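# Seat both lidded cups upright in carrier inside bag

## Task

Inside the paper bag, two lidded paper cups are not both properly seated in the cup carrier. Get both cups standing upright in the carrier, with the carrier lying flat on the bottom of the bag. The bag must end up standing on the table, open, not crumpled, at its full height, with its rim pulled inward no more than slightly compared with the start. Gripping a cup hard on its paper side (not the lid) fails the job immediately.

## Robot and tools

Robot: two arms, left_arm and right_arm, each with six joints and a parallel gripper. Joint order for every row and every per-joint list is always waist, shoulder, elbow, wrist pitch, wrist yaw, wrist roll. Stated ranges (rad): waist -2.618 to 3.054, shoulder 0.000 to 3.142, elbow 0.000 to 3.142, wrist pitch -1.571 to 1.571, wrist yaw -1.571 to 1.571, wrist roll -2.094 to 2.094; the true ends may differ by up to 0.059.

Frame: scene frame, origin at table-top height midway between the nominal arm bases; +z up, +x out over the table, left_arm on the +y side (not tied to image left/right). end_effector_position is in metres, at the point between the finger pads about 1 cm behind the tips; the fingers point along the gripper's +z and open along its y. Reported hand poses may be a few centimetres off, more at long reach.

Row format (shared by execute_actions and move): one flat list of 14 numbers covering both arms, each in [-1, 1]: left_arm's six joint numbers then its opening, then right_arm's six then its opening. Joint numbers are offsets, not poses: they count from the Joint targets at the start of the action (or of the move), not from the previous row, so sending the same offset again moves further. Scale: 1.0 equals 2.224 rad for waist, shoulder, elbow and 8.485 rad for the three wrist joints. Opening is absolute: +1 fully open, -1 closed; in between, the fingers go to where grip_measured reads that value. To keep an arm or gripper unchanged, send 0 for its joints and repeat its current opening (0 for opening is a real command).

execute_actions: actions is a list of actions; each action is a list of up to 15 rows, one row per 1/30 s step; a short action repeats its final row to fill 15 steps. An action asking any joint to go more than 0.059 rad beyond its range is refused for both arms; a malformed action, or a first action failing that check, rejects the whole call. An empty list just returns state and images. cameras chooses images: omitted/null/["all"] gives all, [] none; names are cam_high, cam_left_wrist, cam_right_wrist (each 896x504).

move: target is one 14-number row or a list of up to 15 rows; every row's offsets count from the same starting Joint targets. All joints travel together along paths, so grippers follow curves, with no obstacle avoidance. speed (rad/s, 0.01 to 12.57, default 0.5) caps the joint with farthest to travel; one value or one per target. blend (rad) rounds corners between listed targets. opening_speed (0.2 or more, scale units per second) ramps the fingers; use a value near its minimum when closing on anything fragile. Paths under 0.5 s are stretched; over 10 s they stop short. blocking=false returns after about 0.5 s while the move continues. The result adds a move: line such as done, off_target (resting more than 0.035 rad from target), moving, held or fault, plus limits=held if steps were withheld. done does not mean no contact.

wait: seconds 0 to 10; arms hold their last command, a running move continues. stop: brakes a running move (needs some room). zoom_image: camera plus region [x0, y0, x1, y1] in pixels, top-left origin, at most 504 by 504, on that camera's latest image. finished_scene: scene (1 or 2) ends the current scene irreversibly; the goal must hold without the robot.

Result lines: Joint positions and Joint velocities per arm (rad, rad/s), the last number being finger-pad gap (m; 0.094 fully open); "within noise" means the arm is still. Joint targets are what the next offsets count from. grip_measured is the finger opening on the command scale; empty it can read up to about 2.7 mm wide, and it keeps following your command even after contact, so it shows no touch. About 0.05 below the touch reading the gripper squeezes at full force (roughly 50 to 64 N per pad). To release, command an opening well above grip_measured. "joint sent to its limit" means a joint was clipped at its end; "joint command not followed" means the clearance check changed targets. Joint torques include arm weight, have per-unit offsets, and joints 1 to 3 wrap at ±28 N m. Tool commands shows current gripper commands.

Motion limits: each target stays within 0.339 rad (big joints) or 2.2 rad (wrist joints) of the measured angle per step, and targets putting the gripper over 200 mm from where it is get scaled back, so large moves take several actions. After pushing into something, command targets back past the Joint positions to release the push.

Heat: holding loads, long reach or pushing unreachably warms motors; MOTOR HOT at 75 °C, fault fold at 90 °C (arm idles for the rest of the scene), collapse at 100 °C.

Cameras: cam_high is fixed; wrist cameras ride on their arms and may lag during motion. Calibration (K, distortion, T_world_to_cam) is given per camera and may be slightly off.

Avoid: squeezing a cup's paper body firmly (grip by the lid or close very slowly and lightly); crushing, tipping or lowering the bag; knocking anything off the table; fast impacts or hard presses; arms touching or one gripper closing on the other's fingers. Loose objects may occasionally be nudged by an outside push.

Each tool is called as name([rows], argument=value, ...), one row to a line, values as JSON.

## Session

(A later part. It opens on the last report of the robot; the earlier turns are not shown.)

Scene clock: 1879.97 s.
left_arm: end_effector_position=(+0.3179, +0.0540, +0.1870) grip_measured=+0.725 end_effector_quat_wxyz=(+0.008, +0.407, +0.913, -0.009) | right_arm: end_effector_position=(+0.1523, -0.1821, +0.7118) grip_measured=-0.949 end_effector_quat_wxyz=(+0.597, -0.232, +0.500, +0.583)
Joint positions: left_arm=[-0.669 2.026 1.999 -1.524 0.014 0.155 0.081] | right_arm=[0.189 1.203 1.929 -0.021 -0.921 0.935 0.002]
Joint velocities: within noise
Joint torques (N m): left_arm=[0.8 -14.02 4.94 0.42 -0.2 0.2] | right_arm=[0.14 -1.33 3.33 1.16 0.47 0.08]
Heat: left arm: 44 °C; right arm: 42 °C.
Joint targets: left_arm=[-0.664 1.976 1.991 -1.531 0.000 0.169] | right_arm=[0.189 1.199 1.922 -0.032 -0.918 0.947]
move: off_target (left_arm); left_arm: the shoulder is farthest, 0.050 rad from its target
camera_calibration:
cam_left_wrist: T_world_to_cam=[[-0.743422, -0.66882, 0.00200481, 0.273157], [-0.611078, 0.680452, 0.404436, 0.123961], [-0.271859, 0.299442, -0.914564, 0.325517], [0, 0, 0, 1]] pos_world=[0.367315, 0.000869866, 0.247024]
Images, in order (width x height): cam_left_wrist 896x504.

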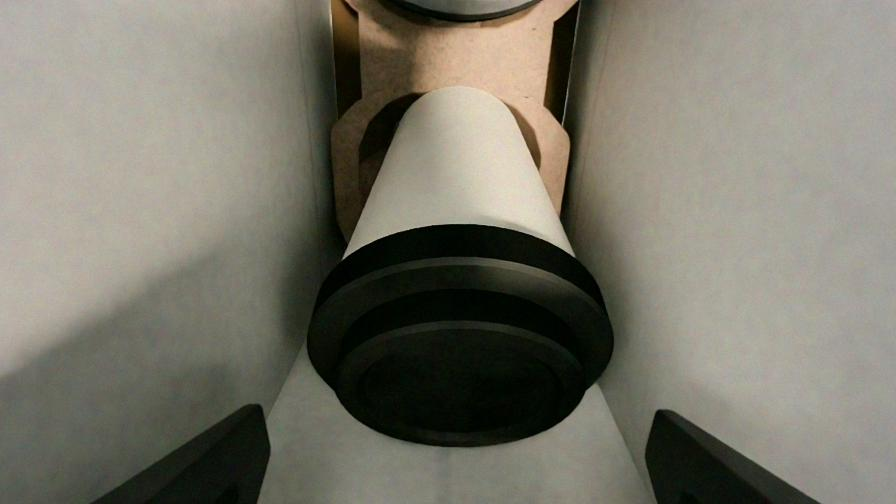

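move(target=[-0.00045,-0.0021,-0.0489,0.01228,0,0,0.723, 0,0,0,0,0,0,-0.95], speed=0.15, cameras=["cam_left_wrist"])

zoom_image(camera="cam_left_wrist", region=[230, 100, 670, 504])

Scene clock: 1902.23 s.
left_arm: end_effector_position=(+0.3173, +0.0544, +0.1612) grip_measured=+0.725 end_effector_quat_wxyz=(-0.001, +0.407, +0.913, -0.007) | right_arm: end_effector_position=(+0.1523, -0.1821, +0.7118) grip_measured=-0.949 end_effector_quat_wxyz=(+0.597, -0.232, +0.500, +0.583)
Joint positions: left_arm=[-0.669 2.023 1.891 -1.437 0.014 0.155 0.081] | right_arm=[0.189 1.203 1.929 -0.021 -0.921 0.935 0.002]
Joint velocities: within noise
Joint torques (N m): left_arm=[0.7 -14.23 4.94 0.57 -0.2 0.2] | right_arm=[0.16 -1.26 3.33 1.16 0.46 0.08]
Heat: left arm: 54 °C; right arm: 42 °C.
Joint targets: left_arm=[-0.665 1.971 1.882 -1.427 0.000 0.169] | right_arm=[0.189 1.199 1.922 -0.032 -0.918 0.947]
move: off_target (left_arm); left_arm: the shoulder is farthest, 0.052 rad from its target
camera_calibration:
cam_left_wrist: T_world_to_cam=[[-0.743366, -0.668869, 0.00467684, 0.272609], [-0.60559, 0.675976, 0.419902, 0.129713], [-0.284021, 0.309308, -0.907557, 0.303743], [0, 0, 0, 1]] pos_world=[0.36747, 0.000706439, 0.219922]
Images, in order (width x height): cam_left_wrist 896x504.

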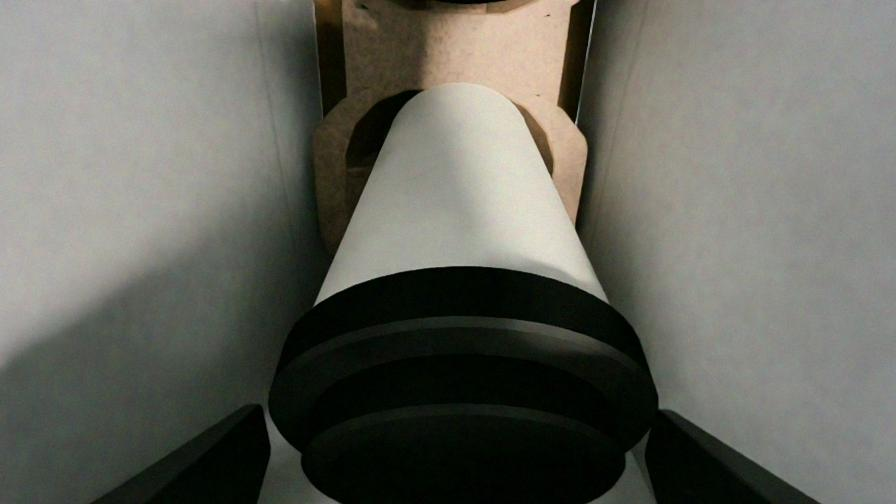

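Scaled by 1.145 from the camera's 896x504 image, which has a finer 1280x720 frame.

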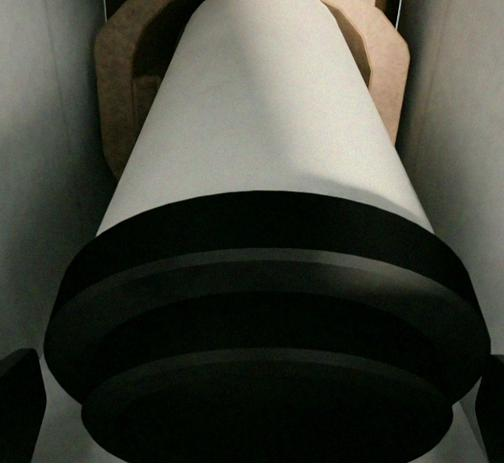

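move([
  [0.0004,-0.0148,-0.0270,0.0042,0,0,0.723, 0,0,0,0,0,0,-0.95],
  [0.0004,-0.0148,-0.0270,0.0042,0,0,0.40, 0,0,0,0,0,0,-0.95],
], speed=0.15, opening_speed=0.3, cameras=["cam_left_wrist"])

zoom_image(camera="cam_left_wrist", region=[230, 100, 670, 504])

Scene clock: 1956.77 s.
left_arm: end_effector_position=(+0.3139, +0.0580, +0.1604) grip_measured=+0.403 end_effector_quat_wxyz=(+0.007, +0.407, +0.913, -0.008) | right_arm: end_effector_position=(+0.1523, -0.1821, +0.7118) grip_measured=-0.949 end_effector_quat_wxyz=(+0.597, -0.232, +0.500, +0.583)
Joint positions: left_arm=[-0.669 1.984 1.832 -1.401 0.012 0.156 0.066] | right_arm=[0.189 1.203 1.929 -0.021 -0.921 0.935 0.002]
Joint velocities: within noise
Joint torques (N m): left_arm=[0.66 -13.48 4.85 0.6 -0.17 0.2] | right_arm=[0.17 -1.29 3.33 1.16 0.46 0.09]
Heat: left arm: 71 °C; right arm: 41 °C.
Joint targets: left_arm=[-0.664 1.938 1.822 -1.391 0.000 0.169] | right_arm=[0.189 1.199 1.922 -0.032 -0.918 0.947]
move: off_target (left_arm); target 2's new numbers were sent with left_arm's shoulder 0.046 rad from that target; left_arm: the shoulder is farthest, 0.046 rad from its target
camera_calibration:
cam_left_wrist: T_world_to_cam=[[-0.743374, -0.668875, -0.000394372, 0.273298], [-0.611322, 0.679171, 0.406217, 0.129468], [-0.271441, 0.302212, -0.913777, 0.298436], [0, 0, 0, 1]] pos_world=[0.363317, 0.00468011, 0.22022]
Images, in order (width x height): cam_left_wrist 896x504.

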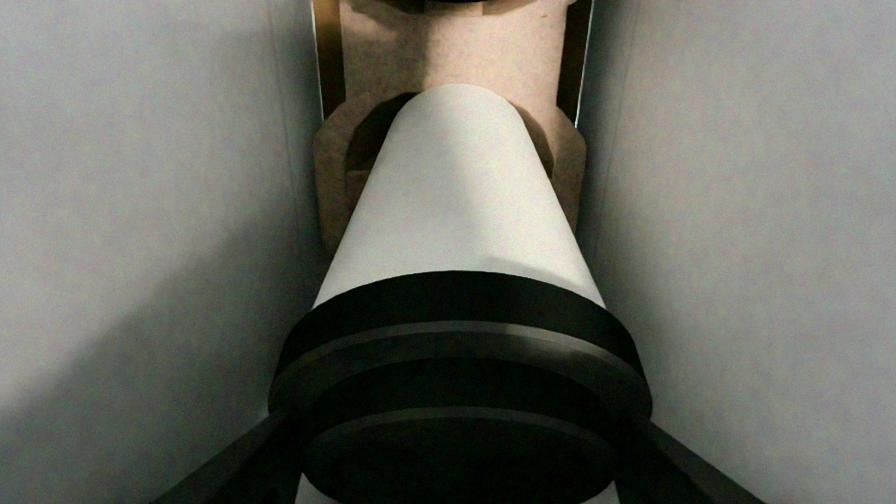

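Scaled by 1.145 from the camera's 896x504 image, which has a finer 1280x720 frame.

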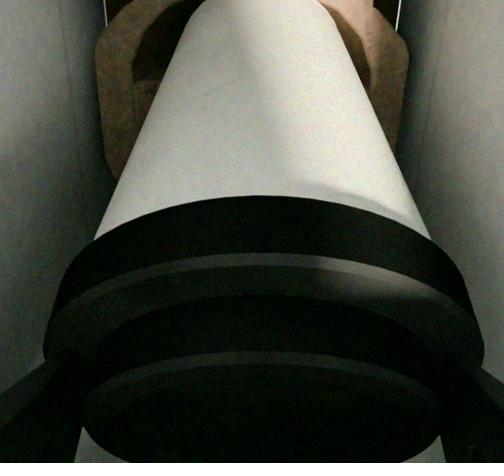

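move([
  [0,0,0,0,0,0,0.28, 0,0,0,0,0,0,-0.95],
  [0,-0.0045,0.0778,-0.0144,0,0,0.28, 0,0,0,0,0,0,-0.95],
], speed=0.2, opening_speed=0.4, cameras=["cam_left_wrist", "cam_high"])

Scene clock: 1977.37 s.
left_arm: end_effector_position=(+0.3166, +0.0558, +0.1989) grip_measured=+0.289 end_effector_quat_wxyz=(+0.031, +0.407, +0.913, -0.014) | right_arm: end_effector_position=(+0.1523, -0.1821, +0.7118) grip_measured=-0.949 end_effector_quat_wxyz=(+0.597, -0.232, +0.500, +0.583)
Joint positions: left_arm=[-0.669 1.974 1.97 -1.5 0.012 0.156 0.061] | right_arm=[0.189 1.203 1.929 -0.021 -0.921 0.935 0.002]
Joint velocities: within noise
Joint torques (N m): left_arm=[0.77 -13.26 7.99 0.43 -0.17 0.2] | right_arm=[0.16 -1.28 3.29 1.16 0.46 0.08]
Heat: left arm: 70 °C; right arm: 41 °C.
Joint targets: left_arm=[-0.664 1.929 1.995 -1.513 0.000 0.169] | right_arm=[0.189 1.199 1.922 -0.032 -0.918 0.947]
move: off_target (left_arm); left_arm: the shoulder is farthest, 0.046 rad from its target
camera_calibration:
cam_left_wrist: T_world_to_cam=[[-0.743257, -0.668959, -0.00797756, 0.2753], [-0.625915, 0.691122, 0.361359, 0.129864], [-0.236221, 0.273576, -0.932392, 0.329113], [0, 0, 0, 1]] pos_world=[0.363646, 0.00437542, 0.262131]
Images, in order (width x height): cam_high 896x504, cam_left_wrist 896x504.

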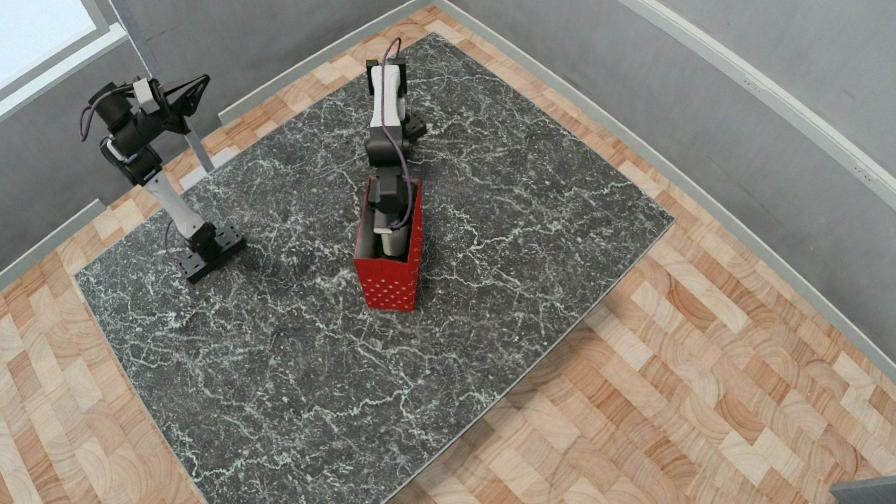

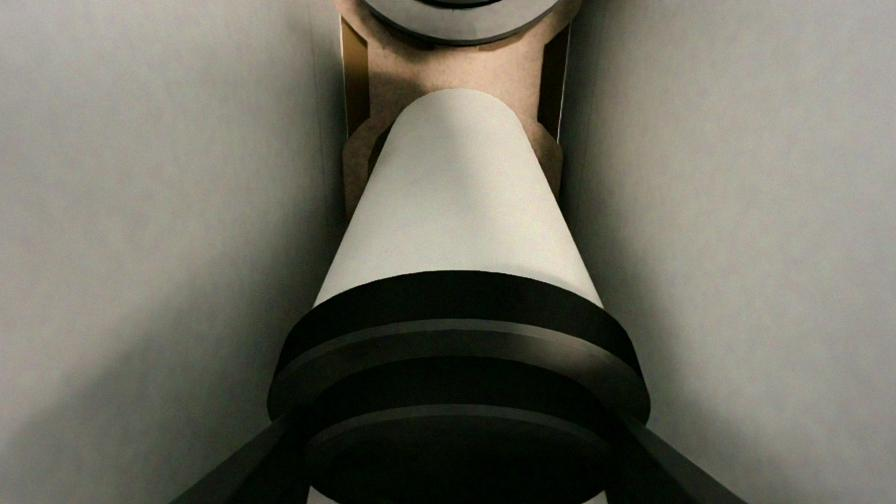

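move([
  [0,0.0270,-0.0112,0.0004,0,0,0.28, 0,0,0,0,0,0,-0.95],
  [0,0.0270,-0.0112,0.0004,0,0,0.30, 0,0,0,0,0,0,-0.95],
  [0,0.0270,-0.0112,0.0004,0,0,0.31, 0,0,0,0,0,0,-0.95],
], speed=0.2, opening_speed=0.2, cameras=["cam_left_wrist"])

Scene clock: 2069.73 s.
left_arm: end_effector_position=(+0.3164, +0.0560, +0.1988) grip_measured=+0.311 end_effector_quat_wxyz=(+0.030, +0.407, +0.913, -0.014) | right_arm: end_effector_position=(+0.1523, -0.1821, +0.7118) grip_measured=-0.949 end_effector_quat_wxyz=(+0.597, -0.232, +0.500, +0.583)
Joint positions: left_arm=[-0.669 1.974 1.97 -1.501 0.012 0.156 0.062] | right_arm=[0.189 1.203 1.929 -0.021 -0.921 0.935 0.002]
Joint velocities: within noise
Joint torques (N m): left_arm=[0.77 -8.17 5.75 0.48 -0.17 0.2] | right_arm=[0.16 -1.31 3.29 1.16 0.46 0.09]
Heat: left arm: 68 °C; right arm: 40 °C.
Joint targets: left_arm=[-0.664 1.989 1.970 -1.510 0.000 0.169] | right_arm=[0.189 1.199 1.922 -0.032 -0.918 0.947]
move: done
camera_calibration:
cam_left_wrist: T_world_to_cam=[[-0.743231, -0.668989, -0.00778903, 0.275226], [-0.62564, 0.690853, 0.362347, 0.12924], [-0.237025, 0.274181, -0.932011, 0.329199], [0, 0, 0, 1]] pos_world=[0.363443, 0.00457761, 0.262131]
Images, in order (width x height): cam_left_wrist 896x504.

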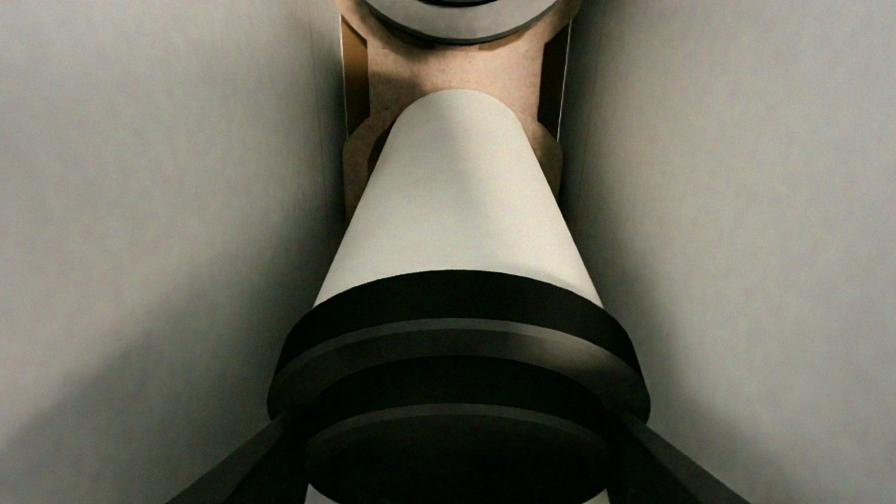

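move([
  [0,0.0162,-0.0121,0.0024,0,0,0.31, 0,0,0,0,0,0,-0.95],
  [0,0.0162,-0.0121,0.0024,0,0,0.325, 0,0,0,0,0,0,-0.95],
], speed=0.2, opening_speed=0.2, cameras=["cam_left_wrist"])

Scene clock: 2110.43 s.
left_arm: end_effector_position=(+0.3148, +0.0573, +0.1798) grip_measured=+0.325 end_effector_quat_wxyz=(+0.002, +0.407, +0.913, -0.007) | right_arm: end_effector_position=(+0.1523, -0.1821, +0.7118) grip_measured=-0.949 end_effector_quat_wxyz=(+0.597, -0.232, +0.500, +0.583)
Joint positions: left_arm=[-0.669 2.012 1.95 -1.501 0.012 0.156 0.062] | right_arm=[0.189 1.203 1.929 -0.021 -0.921 0.935 0.002]
Joint velocities: within noise
Joint torques (N m): left_arm=[0.77 -8.65 5.15 0.59 -0.17 0.2] | right_arm=[0.18 -1.28 3.29 1.16 0.47 0.09]
Heat: left arm: 61 °C; right arm: 39 °C.
Joint targets: left_arm=[-0.664 2.025 1.944 -1.489 0.000 0.169] | right_arm=[0.189 1.199 1.922 -0.032 -0.918 0.947]
move: done
camera_calibration:
cam_left_wrist: T_world_to_cam=[[-0.743425, -0.668819, 0.00118774, 0.273171], [-0.60797, 0.676526, 0.415553, 0.119939], [-0.278733, 0.30821, -0.909568, 0.317826], [0, 0, 0, 1]] pos_world=[0.36459, 0.00360235, 0.238918]
Images, in order (width x height): cam_left_wrist 896x504.

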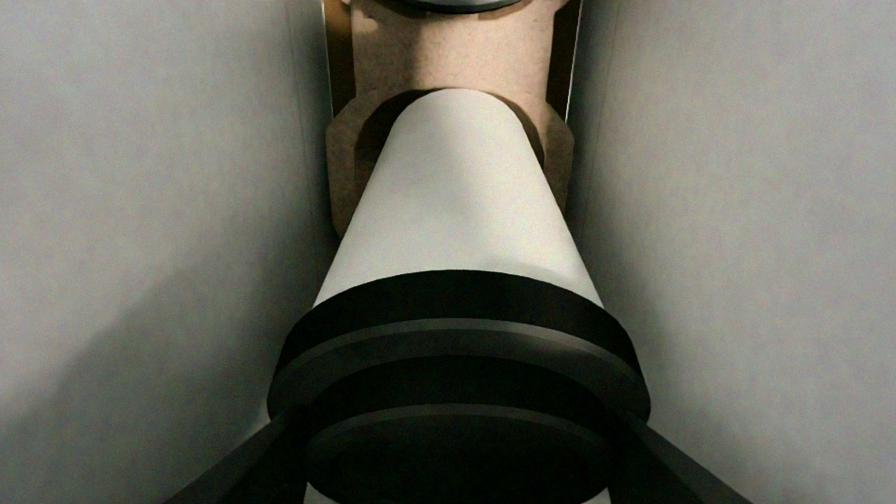

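move([
  [0,0,0,0,0,0,0.335, 0,0,0,0,0,0,-0.95],
  [0,0,0,0,0,0,0.345, 0,0,0,0,0,0,-0.95],
], speed=0.2, opening_speed=0.2, cameras=["cam_left_wrist"])

Scene clock: 2119.03 s.
left_arm: end_effector_position=(+0.3148, +0.0573, +0.1798) grip_measured=+0.344 end_effector_quat_wxyz=(+0.002, +0.407, +0.913, -0.007) | right_arm: end_effector_position=(+0.1523, -0.1821, +0.7118) grip_measured=-0.949 end_effector_quat_wxyz=(+0.597, -0.232, +0.500, +0.583)
Joint positions: left_arm=[-0.669 2.012 1.95 -1.501 0.012 0.156 0.063] | right_arm=[0.189 1.203 1.929 -0.021 -0.921 0.935 0.002]
Joint velocities: within noise
Joint torques (N m): left_arm=[0.76 -8.64 5.16 0.59 -0.17 0.2] | right_arm=[0.16 -1.32 3.32 1.16 0.46 0.08]
Heat: left arm: 61 °C; right arm: 39 °C.
Joint targets: left_arm=[-0.664 2.025 1.944 -1.489 0.000 0.169] | right_arm=[0.189 1.199 1.922 -0.032 -0.918 0.947]
move: done
camera_calibration:
cam_left_wrist: T_world_to_cam=[[-0.743425, -0.668819, 0.00118774, 0.273171], [-0.60797, 0.676526, 0.415553, 0.119939], [-0.278733, 0.30821, -0.909568, 0.317826], [0, 0, 0, 1]] pos_world=[0.36459, 0.00360235, 0.238918]
Images, in order (width x height): cam_left_wrist 896x504.

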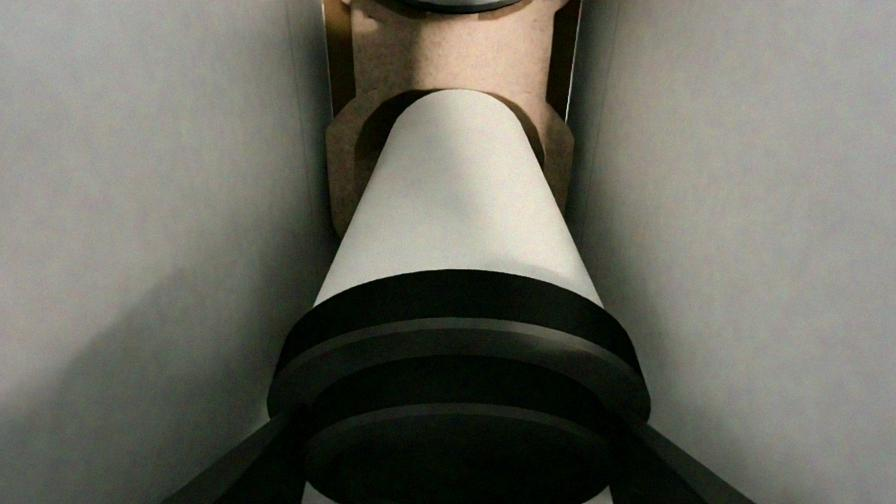

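move([
  [0,0,0,0,0,0,0.355, 0,0,0,0,0,0,-0.95],
  [0,0,0,0,0,0,0.365, 0,0,0,0,0,0,-0.95],
], speed=0.2, opening_speed=0.2, cameras=["cam_left_wrist"])

Scene clock: 2126.20 s.
left_arm: end_effector_position=(+0.3148, +0.0573, +0.1798) grip_measured=+0.363 end_effector_quat_wxyz=(+0.002, +0.407, +0.913, -0.007) | right_arm: end_effector_position=(+0.1523, -0.1821, +0.7118) grip_measured=-0.949 end_effector_quat_wxyz=(+0.597, -0.232, +0.500, +0.583)
Joint positions: left_arm=[-0.669 2.012 1.95 -1.501 0.012 0.156 0.064] | right_arm=[0.189 1.203 1.929 -0.021 -0.921 0.935 0.002]
Joint velocities: within noise
Joint torques (N m): left_arm=[0.75 -8.64 5.16 0.59 -0.17 0.2] | right_arm=[0.16 -1.32 3.3 1.16 0.46 0.09]
Heat: left arm: 61 °C; right arm: 39 °C.
Joint targets: left_arm=[-0.664 2.025 1.944 -1.489 0.000 0.169] | right_arm=[0.189 1.199 1.922 -0.032 -0.918 0.947]
move: done
camera_calibration:
cam_left_wrist: T_world_to_cam=[[-0.743425, -0.668819, 0.00118774, 0.273171], [-0.60797, 0.676526, 0.415553, 0.119939], [-0.278733, 0.30821, -0.909568, 0.317826], [0, 0, 0, 1]] pos_world=[0.36459, 0.00360235, 0.238918]
Images, in order (width x height): cam_left_wrist 896x504.

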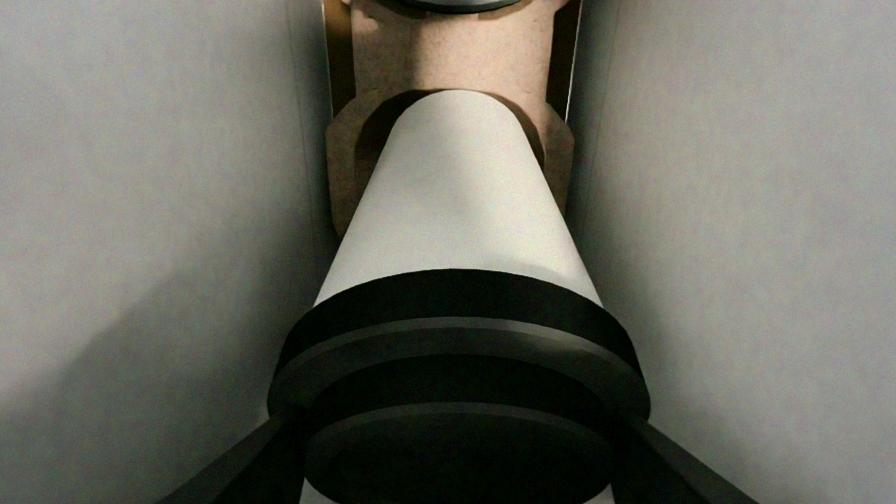

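move([
  [0,0,0,0,0,0,0.374, 0,0,0,0,0,0,-0.95],
  [0,0,0,0,0,0,0.382, 0,0,0,0,0,0,-0.95],
], speed=0.2, opening_speed=0.2, cameras=["cam_left_wrist"])

Scene clock: 2135.17 s.
left_arm: end_effector_position=(+0.3148, +0.0573, +0.1798) grip_measured=+0.380 end_effector_quat_wxyz=(+0.002, +0.407, +0.913, -0.007) | right_arm: end_effector_position=(+0.1523, -0.1821, +0.7118) grip_measured=-0.949 end_effector_quat_wxyz=(+0.597, -0.232, +0.500, +0.583)
Joint positions: left_arm=[-0.669 2.012 1.95 -1.501 0.012 0.156 0.065] | right_arm=[0.189 1.203 1.929 -0.021 -0.921 0.935 0.002]
Joint velocities: within noise
Joint torques (N m): left_arm=[0.76 -8.62 5.15 0.59 -0.17 0.2] | right_arm=[0.16 -1.32 3.32 1.16 0.46 0.08]
Heat: left arm: 61 °C; right arm: 39 °C.
Joint targets: left_arm=[-0.664 2.025 1.944 -1.489 0.000 0.169] | right_arm=[0.189 1.199 1.922 -0.032 -0.918 0.947]
move: done
camera_calibration:
cam_left_wrist: T_world_to_cam=[[-0.743425, -0.668819, 0.00118774, 0.273171], [-0.60797, 0.676526, 0.415553, 0.119939], [-0.278733, 0.30821, -0.909568, 0.317826], [0, 0, 0, 1]] pos_world=[0.36459, 0.00360235, 0.238918]
Images, in order (width x height): cam_left_wrist 896x504.

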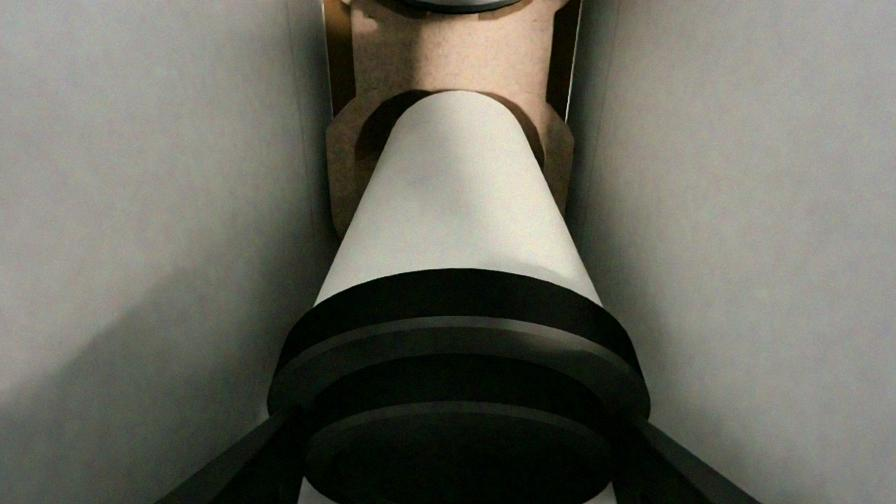

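move([
  [0,0,0,0,0,0,0.389, 0,0,0,0,0,0,-0.95],
  [0,0,0,0,0,0,0.395, 0,0,0,0,0,0,-0.95],
], speed=0.2, opening_speed=0.2, cameras=["cam_left_wrist"])

Scene clock: 2142.60 s.
left_arm: end_effector_position=(+0.3148, +0.0573, +0.1798) grip_measured=+0.392 end_effector_quat_wxyz=(+0.002, +0.407, +0.913, -0.007) | right_arm: end_effector_position=(+0.1523, -0.1821, +0.7118) grip_measured=-0.949 end_effector_quat_wxyz=(+0.597, -0.232, +0.500, +0.583)
Joint positions: left_arm=[-0.669 2.012 1.95 -1.501 0.012 0.156 0.065] | right_arm=[0.189 1.203 1.929 -0.021 -0.921 0.935 0.002]
Joint velocities: within noise
Joint torques (N m): left_arm=[0.76 -8.65 5.14 0.59 -0.17 0.2] | right_arm=[0.2 -1.29 3.33 1.17 0.46 0.09]
Heat: left arm: 61 °C; right arm: 39 °C.
Joint targets: left_arm=[-0.664 2.025 1.944 -1.489 0.000 0.169] | right_arm=[0.189 1.199 1.922 -0.032 -0.918 0.947]
move: done
camera_calibration:
cam_left_wrist: T_world_to_cam=[[-0.743425, -0.668819, 0.00118774, 0.273171], [-0.60797, 0.676526, 0.415553, 0.119939], [-0.278733, 0.30821, -0.909568, 0.317826], [0, 0, 0, 1]] pos_world=[0.36459, 0.00360235, 0.238918]
Images, in order (width x height): cam_left_wrist 896x504.

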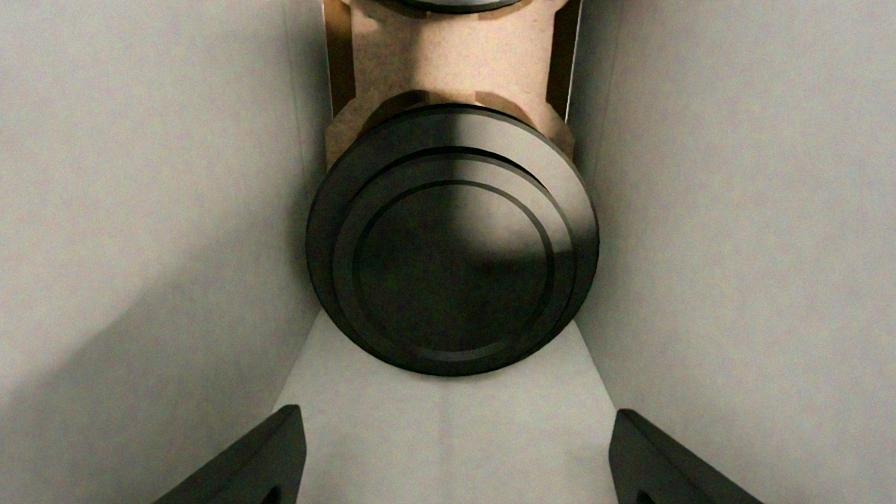

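move([
  [-0.0018,0.0067,0.0746,-0.0048,0,0,0.395, 0,0,0,0,0,0,-0.95],
  [-0.0072,0.0202,0.1084,0.0034,0,0,0.395, 0,0,0,0,0,0,-0.95],
  [-0.0121,0.0418,0.2230,-0.0068,0,0,0.395, 0,0,0,0,0,0,-0.95],
  [-0.0103,-0.0207,0.2050,0.0080,0,0,0.395, 0,0,0,0,0,0,-0.95],
], speed=[0.3, 0.4, 0.5, 0.5], blend=[0.03, 0.03, 0.03, 0], cameras=["cam_high", "cam_left_wrist"])

zoom_image(camera="cam_left_wrist", region=[300, 120, 620, 504])

zoom_image(camera="cam_high", region=[320, 120, 460, 330])

Scene clock: 2184.33 s.
left_arm: end_effector_position=(+0.3686, +0.0042, +0.3187) grip_measured=+0.392 end_effector_quat_wxyz=(+0.249, +0.401, +0.878, -0.075) | right_arm: end_effector_position=(+0.1523, -0.1821, +0.7118) grip_measured=-0.949 end_effector_quat_wxyz=(+0.597, -0.232, +0.500, +0.583)
Joint positions: left_arm=[-0.684 2.008 2.403 -1.44 0.012 0.156 0.065] | right_arm=[0.189 1.203 1.929 -0.021 -0.921 0.935 0.002]
Joint velocities: within noise
Joint torques (N m): left_arm=[0.08 -11.92 5.16 1.64 -0.17 0.19] | right_arm=[0.13 -1.31 3.3 1.16 0.46 0.08]
Heat: left arm: 61 °C; right arm: 39 °C.
Joint targets: left_arm=[-0.687 1.979 2.399 -1.421 0.000 0.169] | right_arm=[0.189 1.199 1.922 -0.032 -0.918 0.947]
move: done
camera_calibration:
cam_left_wrist: T_world_to_cam=[[-0.738645, -0.669852, -0.0755138, 0.300222], [-0.664586, 0.742391, -0.0847398, 0.310908], [0.112824, -0.0124072, -0.993538, 0.359325], [0, 0, 0, 1]] pos_world=[0.387842, -0.0252524, 0.40602]
Images, in order (width x height): cam_high 896x504, cam_left_wrist 896x504.

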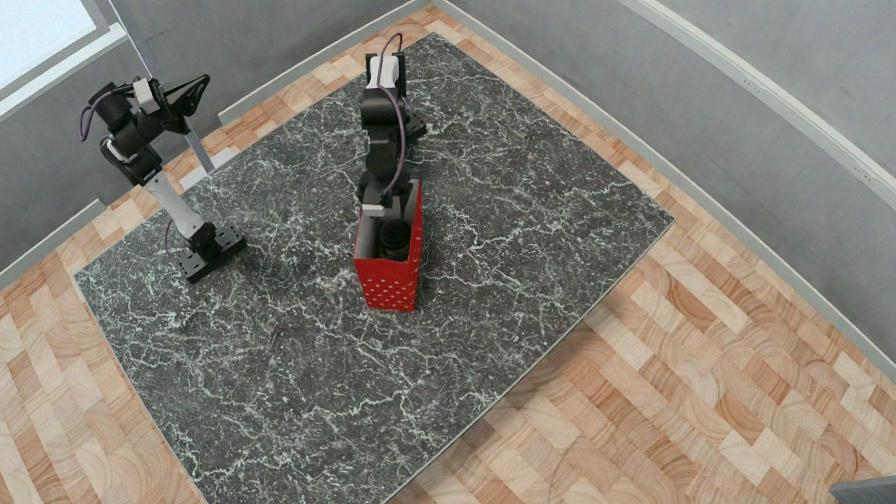

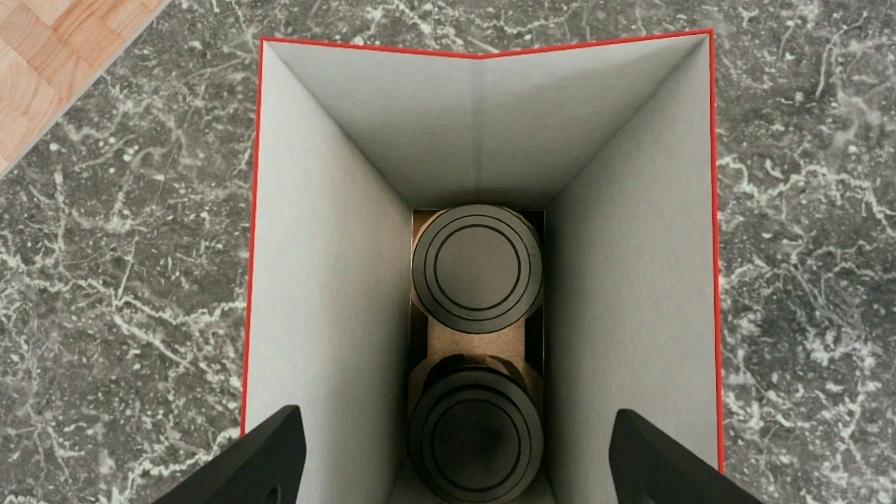

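Scaled by 1.312 from the camera's 896x504 image, which has a finer 1280x720 frame.

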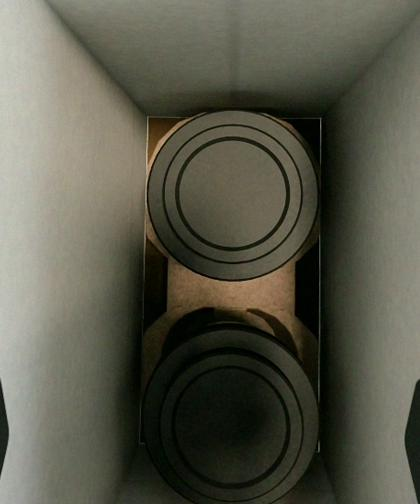

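Scaled by 2.400 from the camera's 896x504 image, which has a finer 1280x720 frame.

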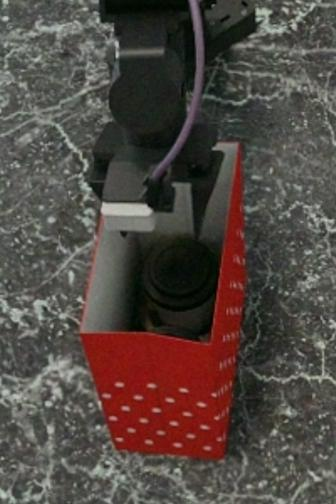

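zoom_image(camera="cam_left_wrist", region=[390, 330, 564, 504])

Scaled by 2.897 from the camera's 896x504 image, which has a finer 1280x720 frame.

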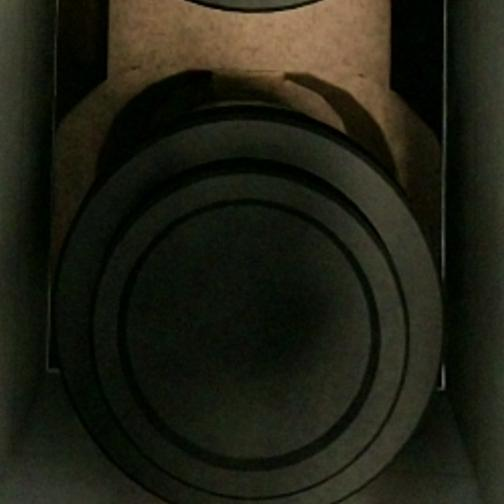

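move([
  [0,-0.35,0,0,0,0,0.395, 0,0,0,0,0,0,-0.95],
  [0.5,-0.35,0,0.04,0,0,0.395, 0,0,0,0,0,0,-0.95],
], speed=[0.8, 0.9], blend=[0.1, 0], cameras=["cam_high"])

zoom_image(camera="cam_high", region=[320, 150, 460, 330])

Scene clock: 2273.63 s.
left_arm: end_effector_position=(+0.2012, +0.3764, +0.6648) grip_measured=+0.392 end_effector_quat_wxyz=(+0.716, -0.079, +0.663, +0.202) | right_arm: end_effector_position=(+0.1523, -0.1821, +0.7118) grip_measured=-0.949 end_effector_quat_wxyz=(+0.597, -0.232, +0.500, +0.583)
Joint positions: left_arm=[0.419 1.194 2.405 -1.103 0.011 0.156 0.065] | right_arm=[0.189 1.203 1.929 -0.021 -0.921 0.935 0.002]
Joint velocities: within noise
Joint torques (N m): left_arm=[0.94 1.99 1.65 2.33 -0.18 0.18] | right_arm=[0.18 -1.32 3.33 1.17 0.46 0.1]
Heat: left arm: 64 °C; right arm: 39 °C.
Joint targets: left_arm=[0.425 1.200 2.400 -1.082 0.000 0.169] | right_arm=[0.189 1.199 1.922 -0.032 -0.918 0.947]
move: done
Images, in order (width x height): cam_high 896x504.

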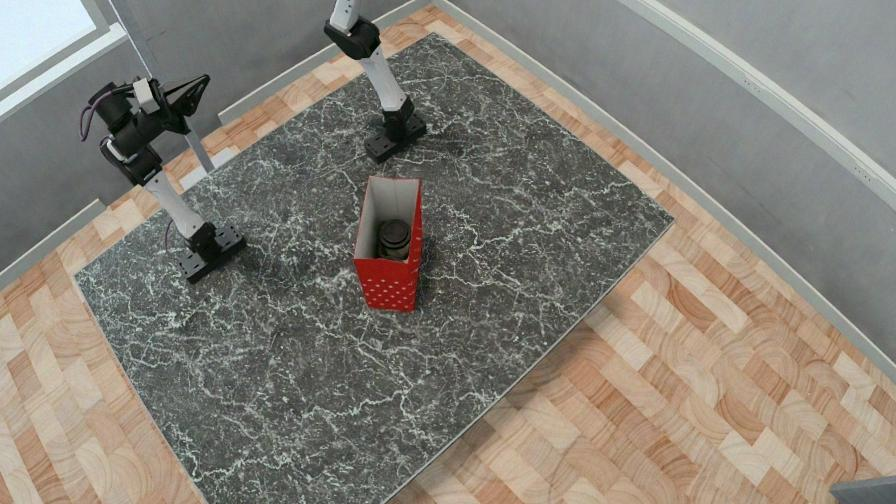

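Scaled by 2.800 from the camera's 896x504 image, which has a finer 1280x720 frame.

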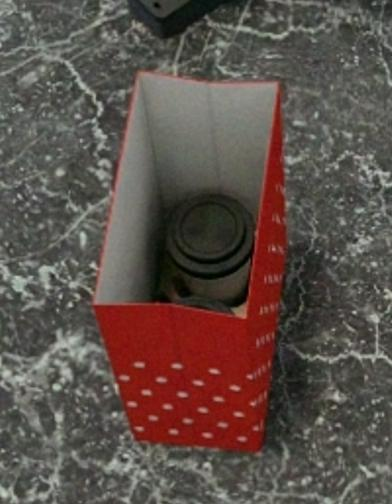

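finished_scene(scene=1)

The scene is finished: the task was done.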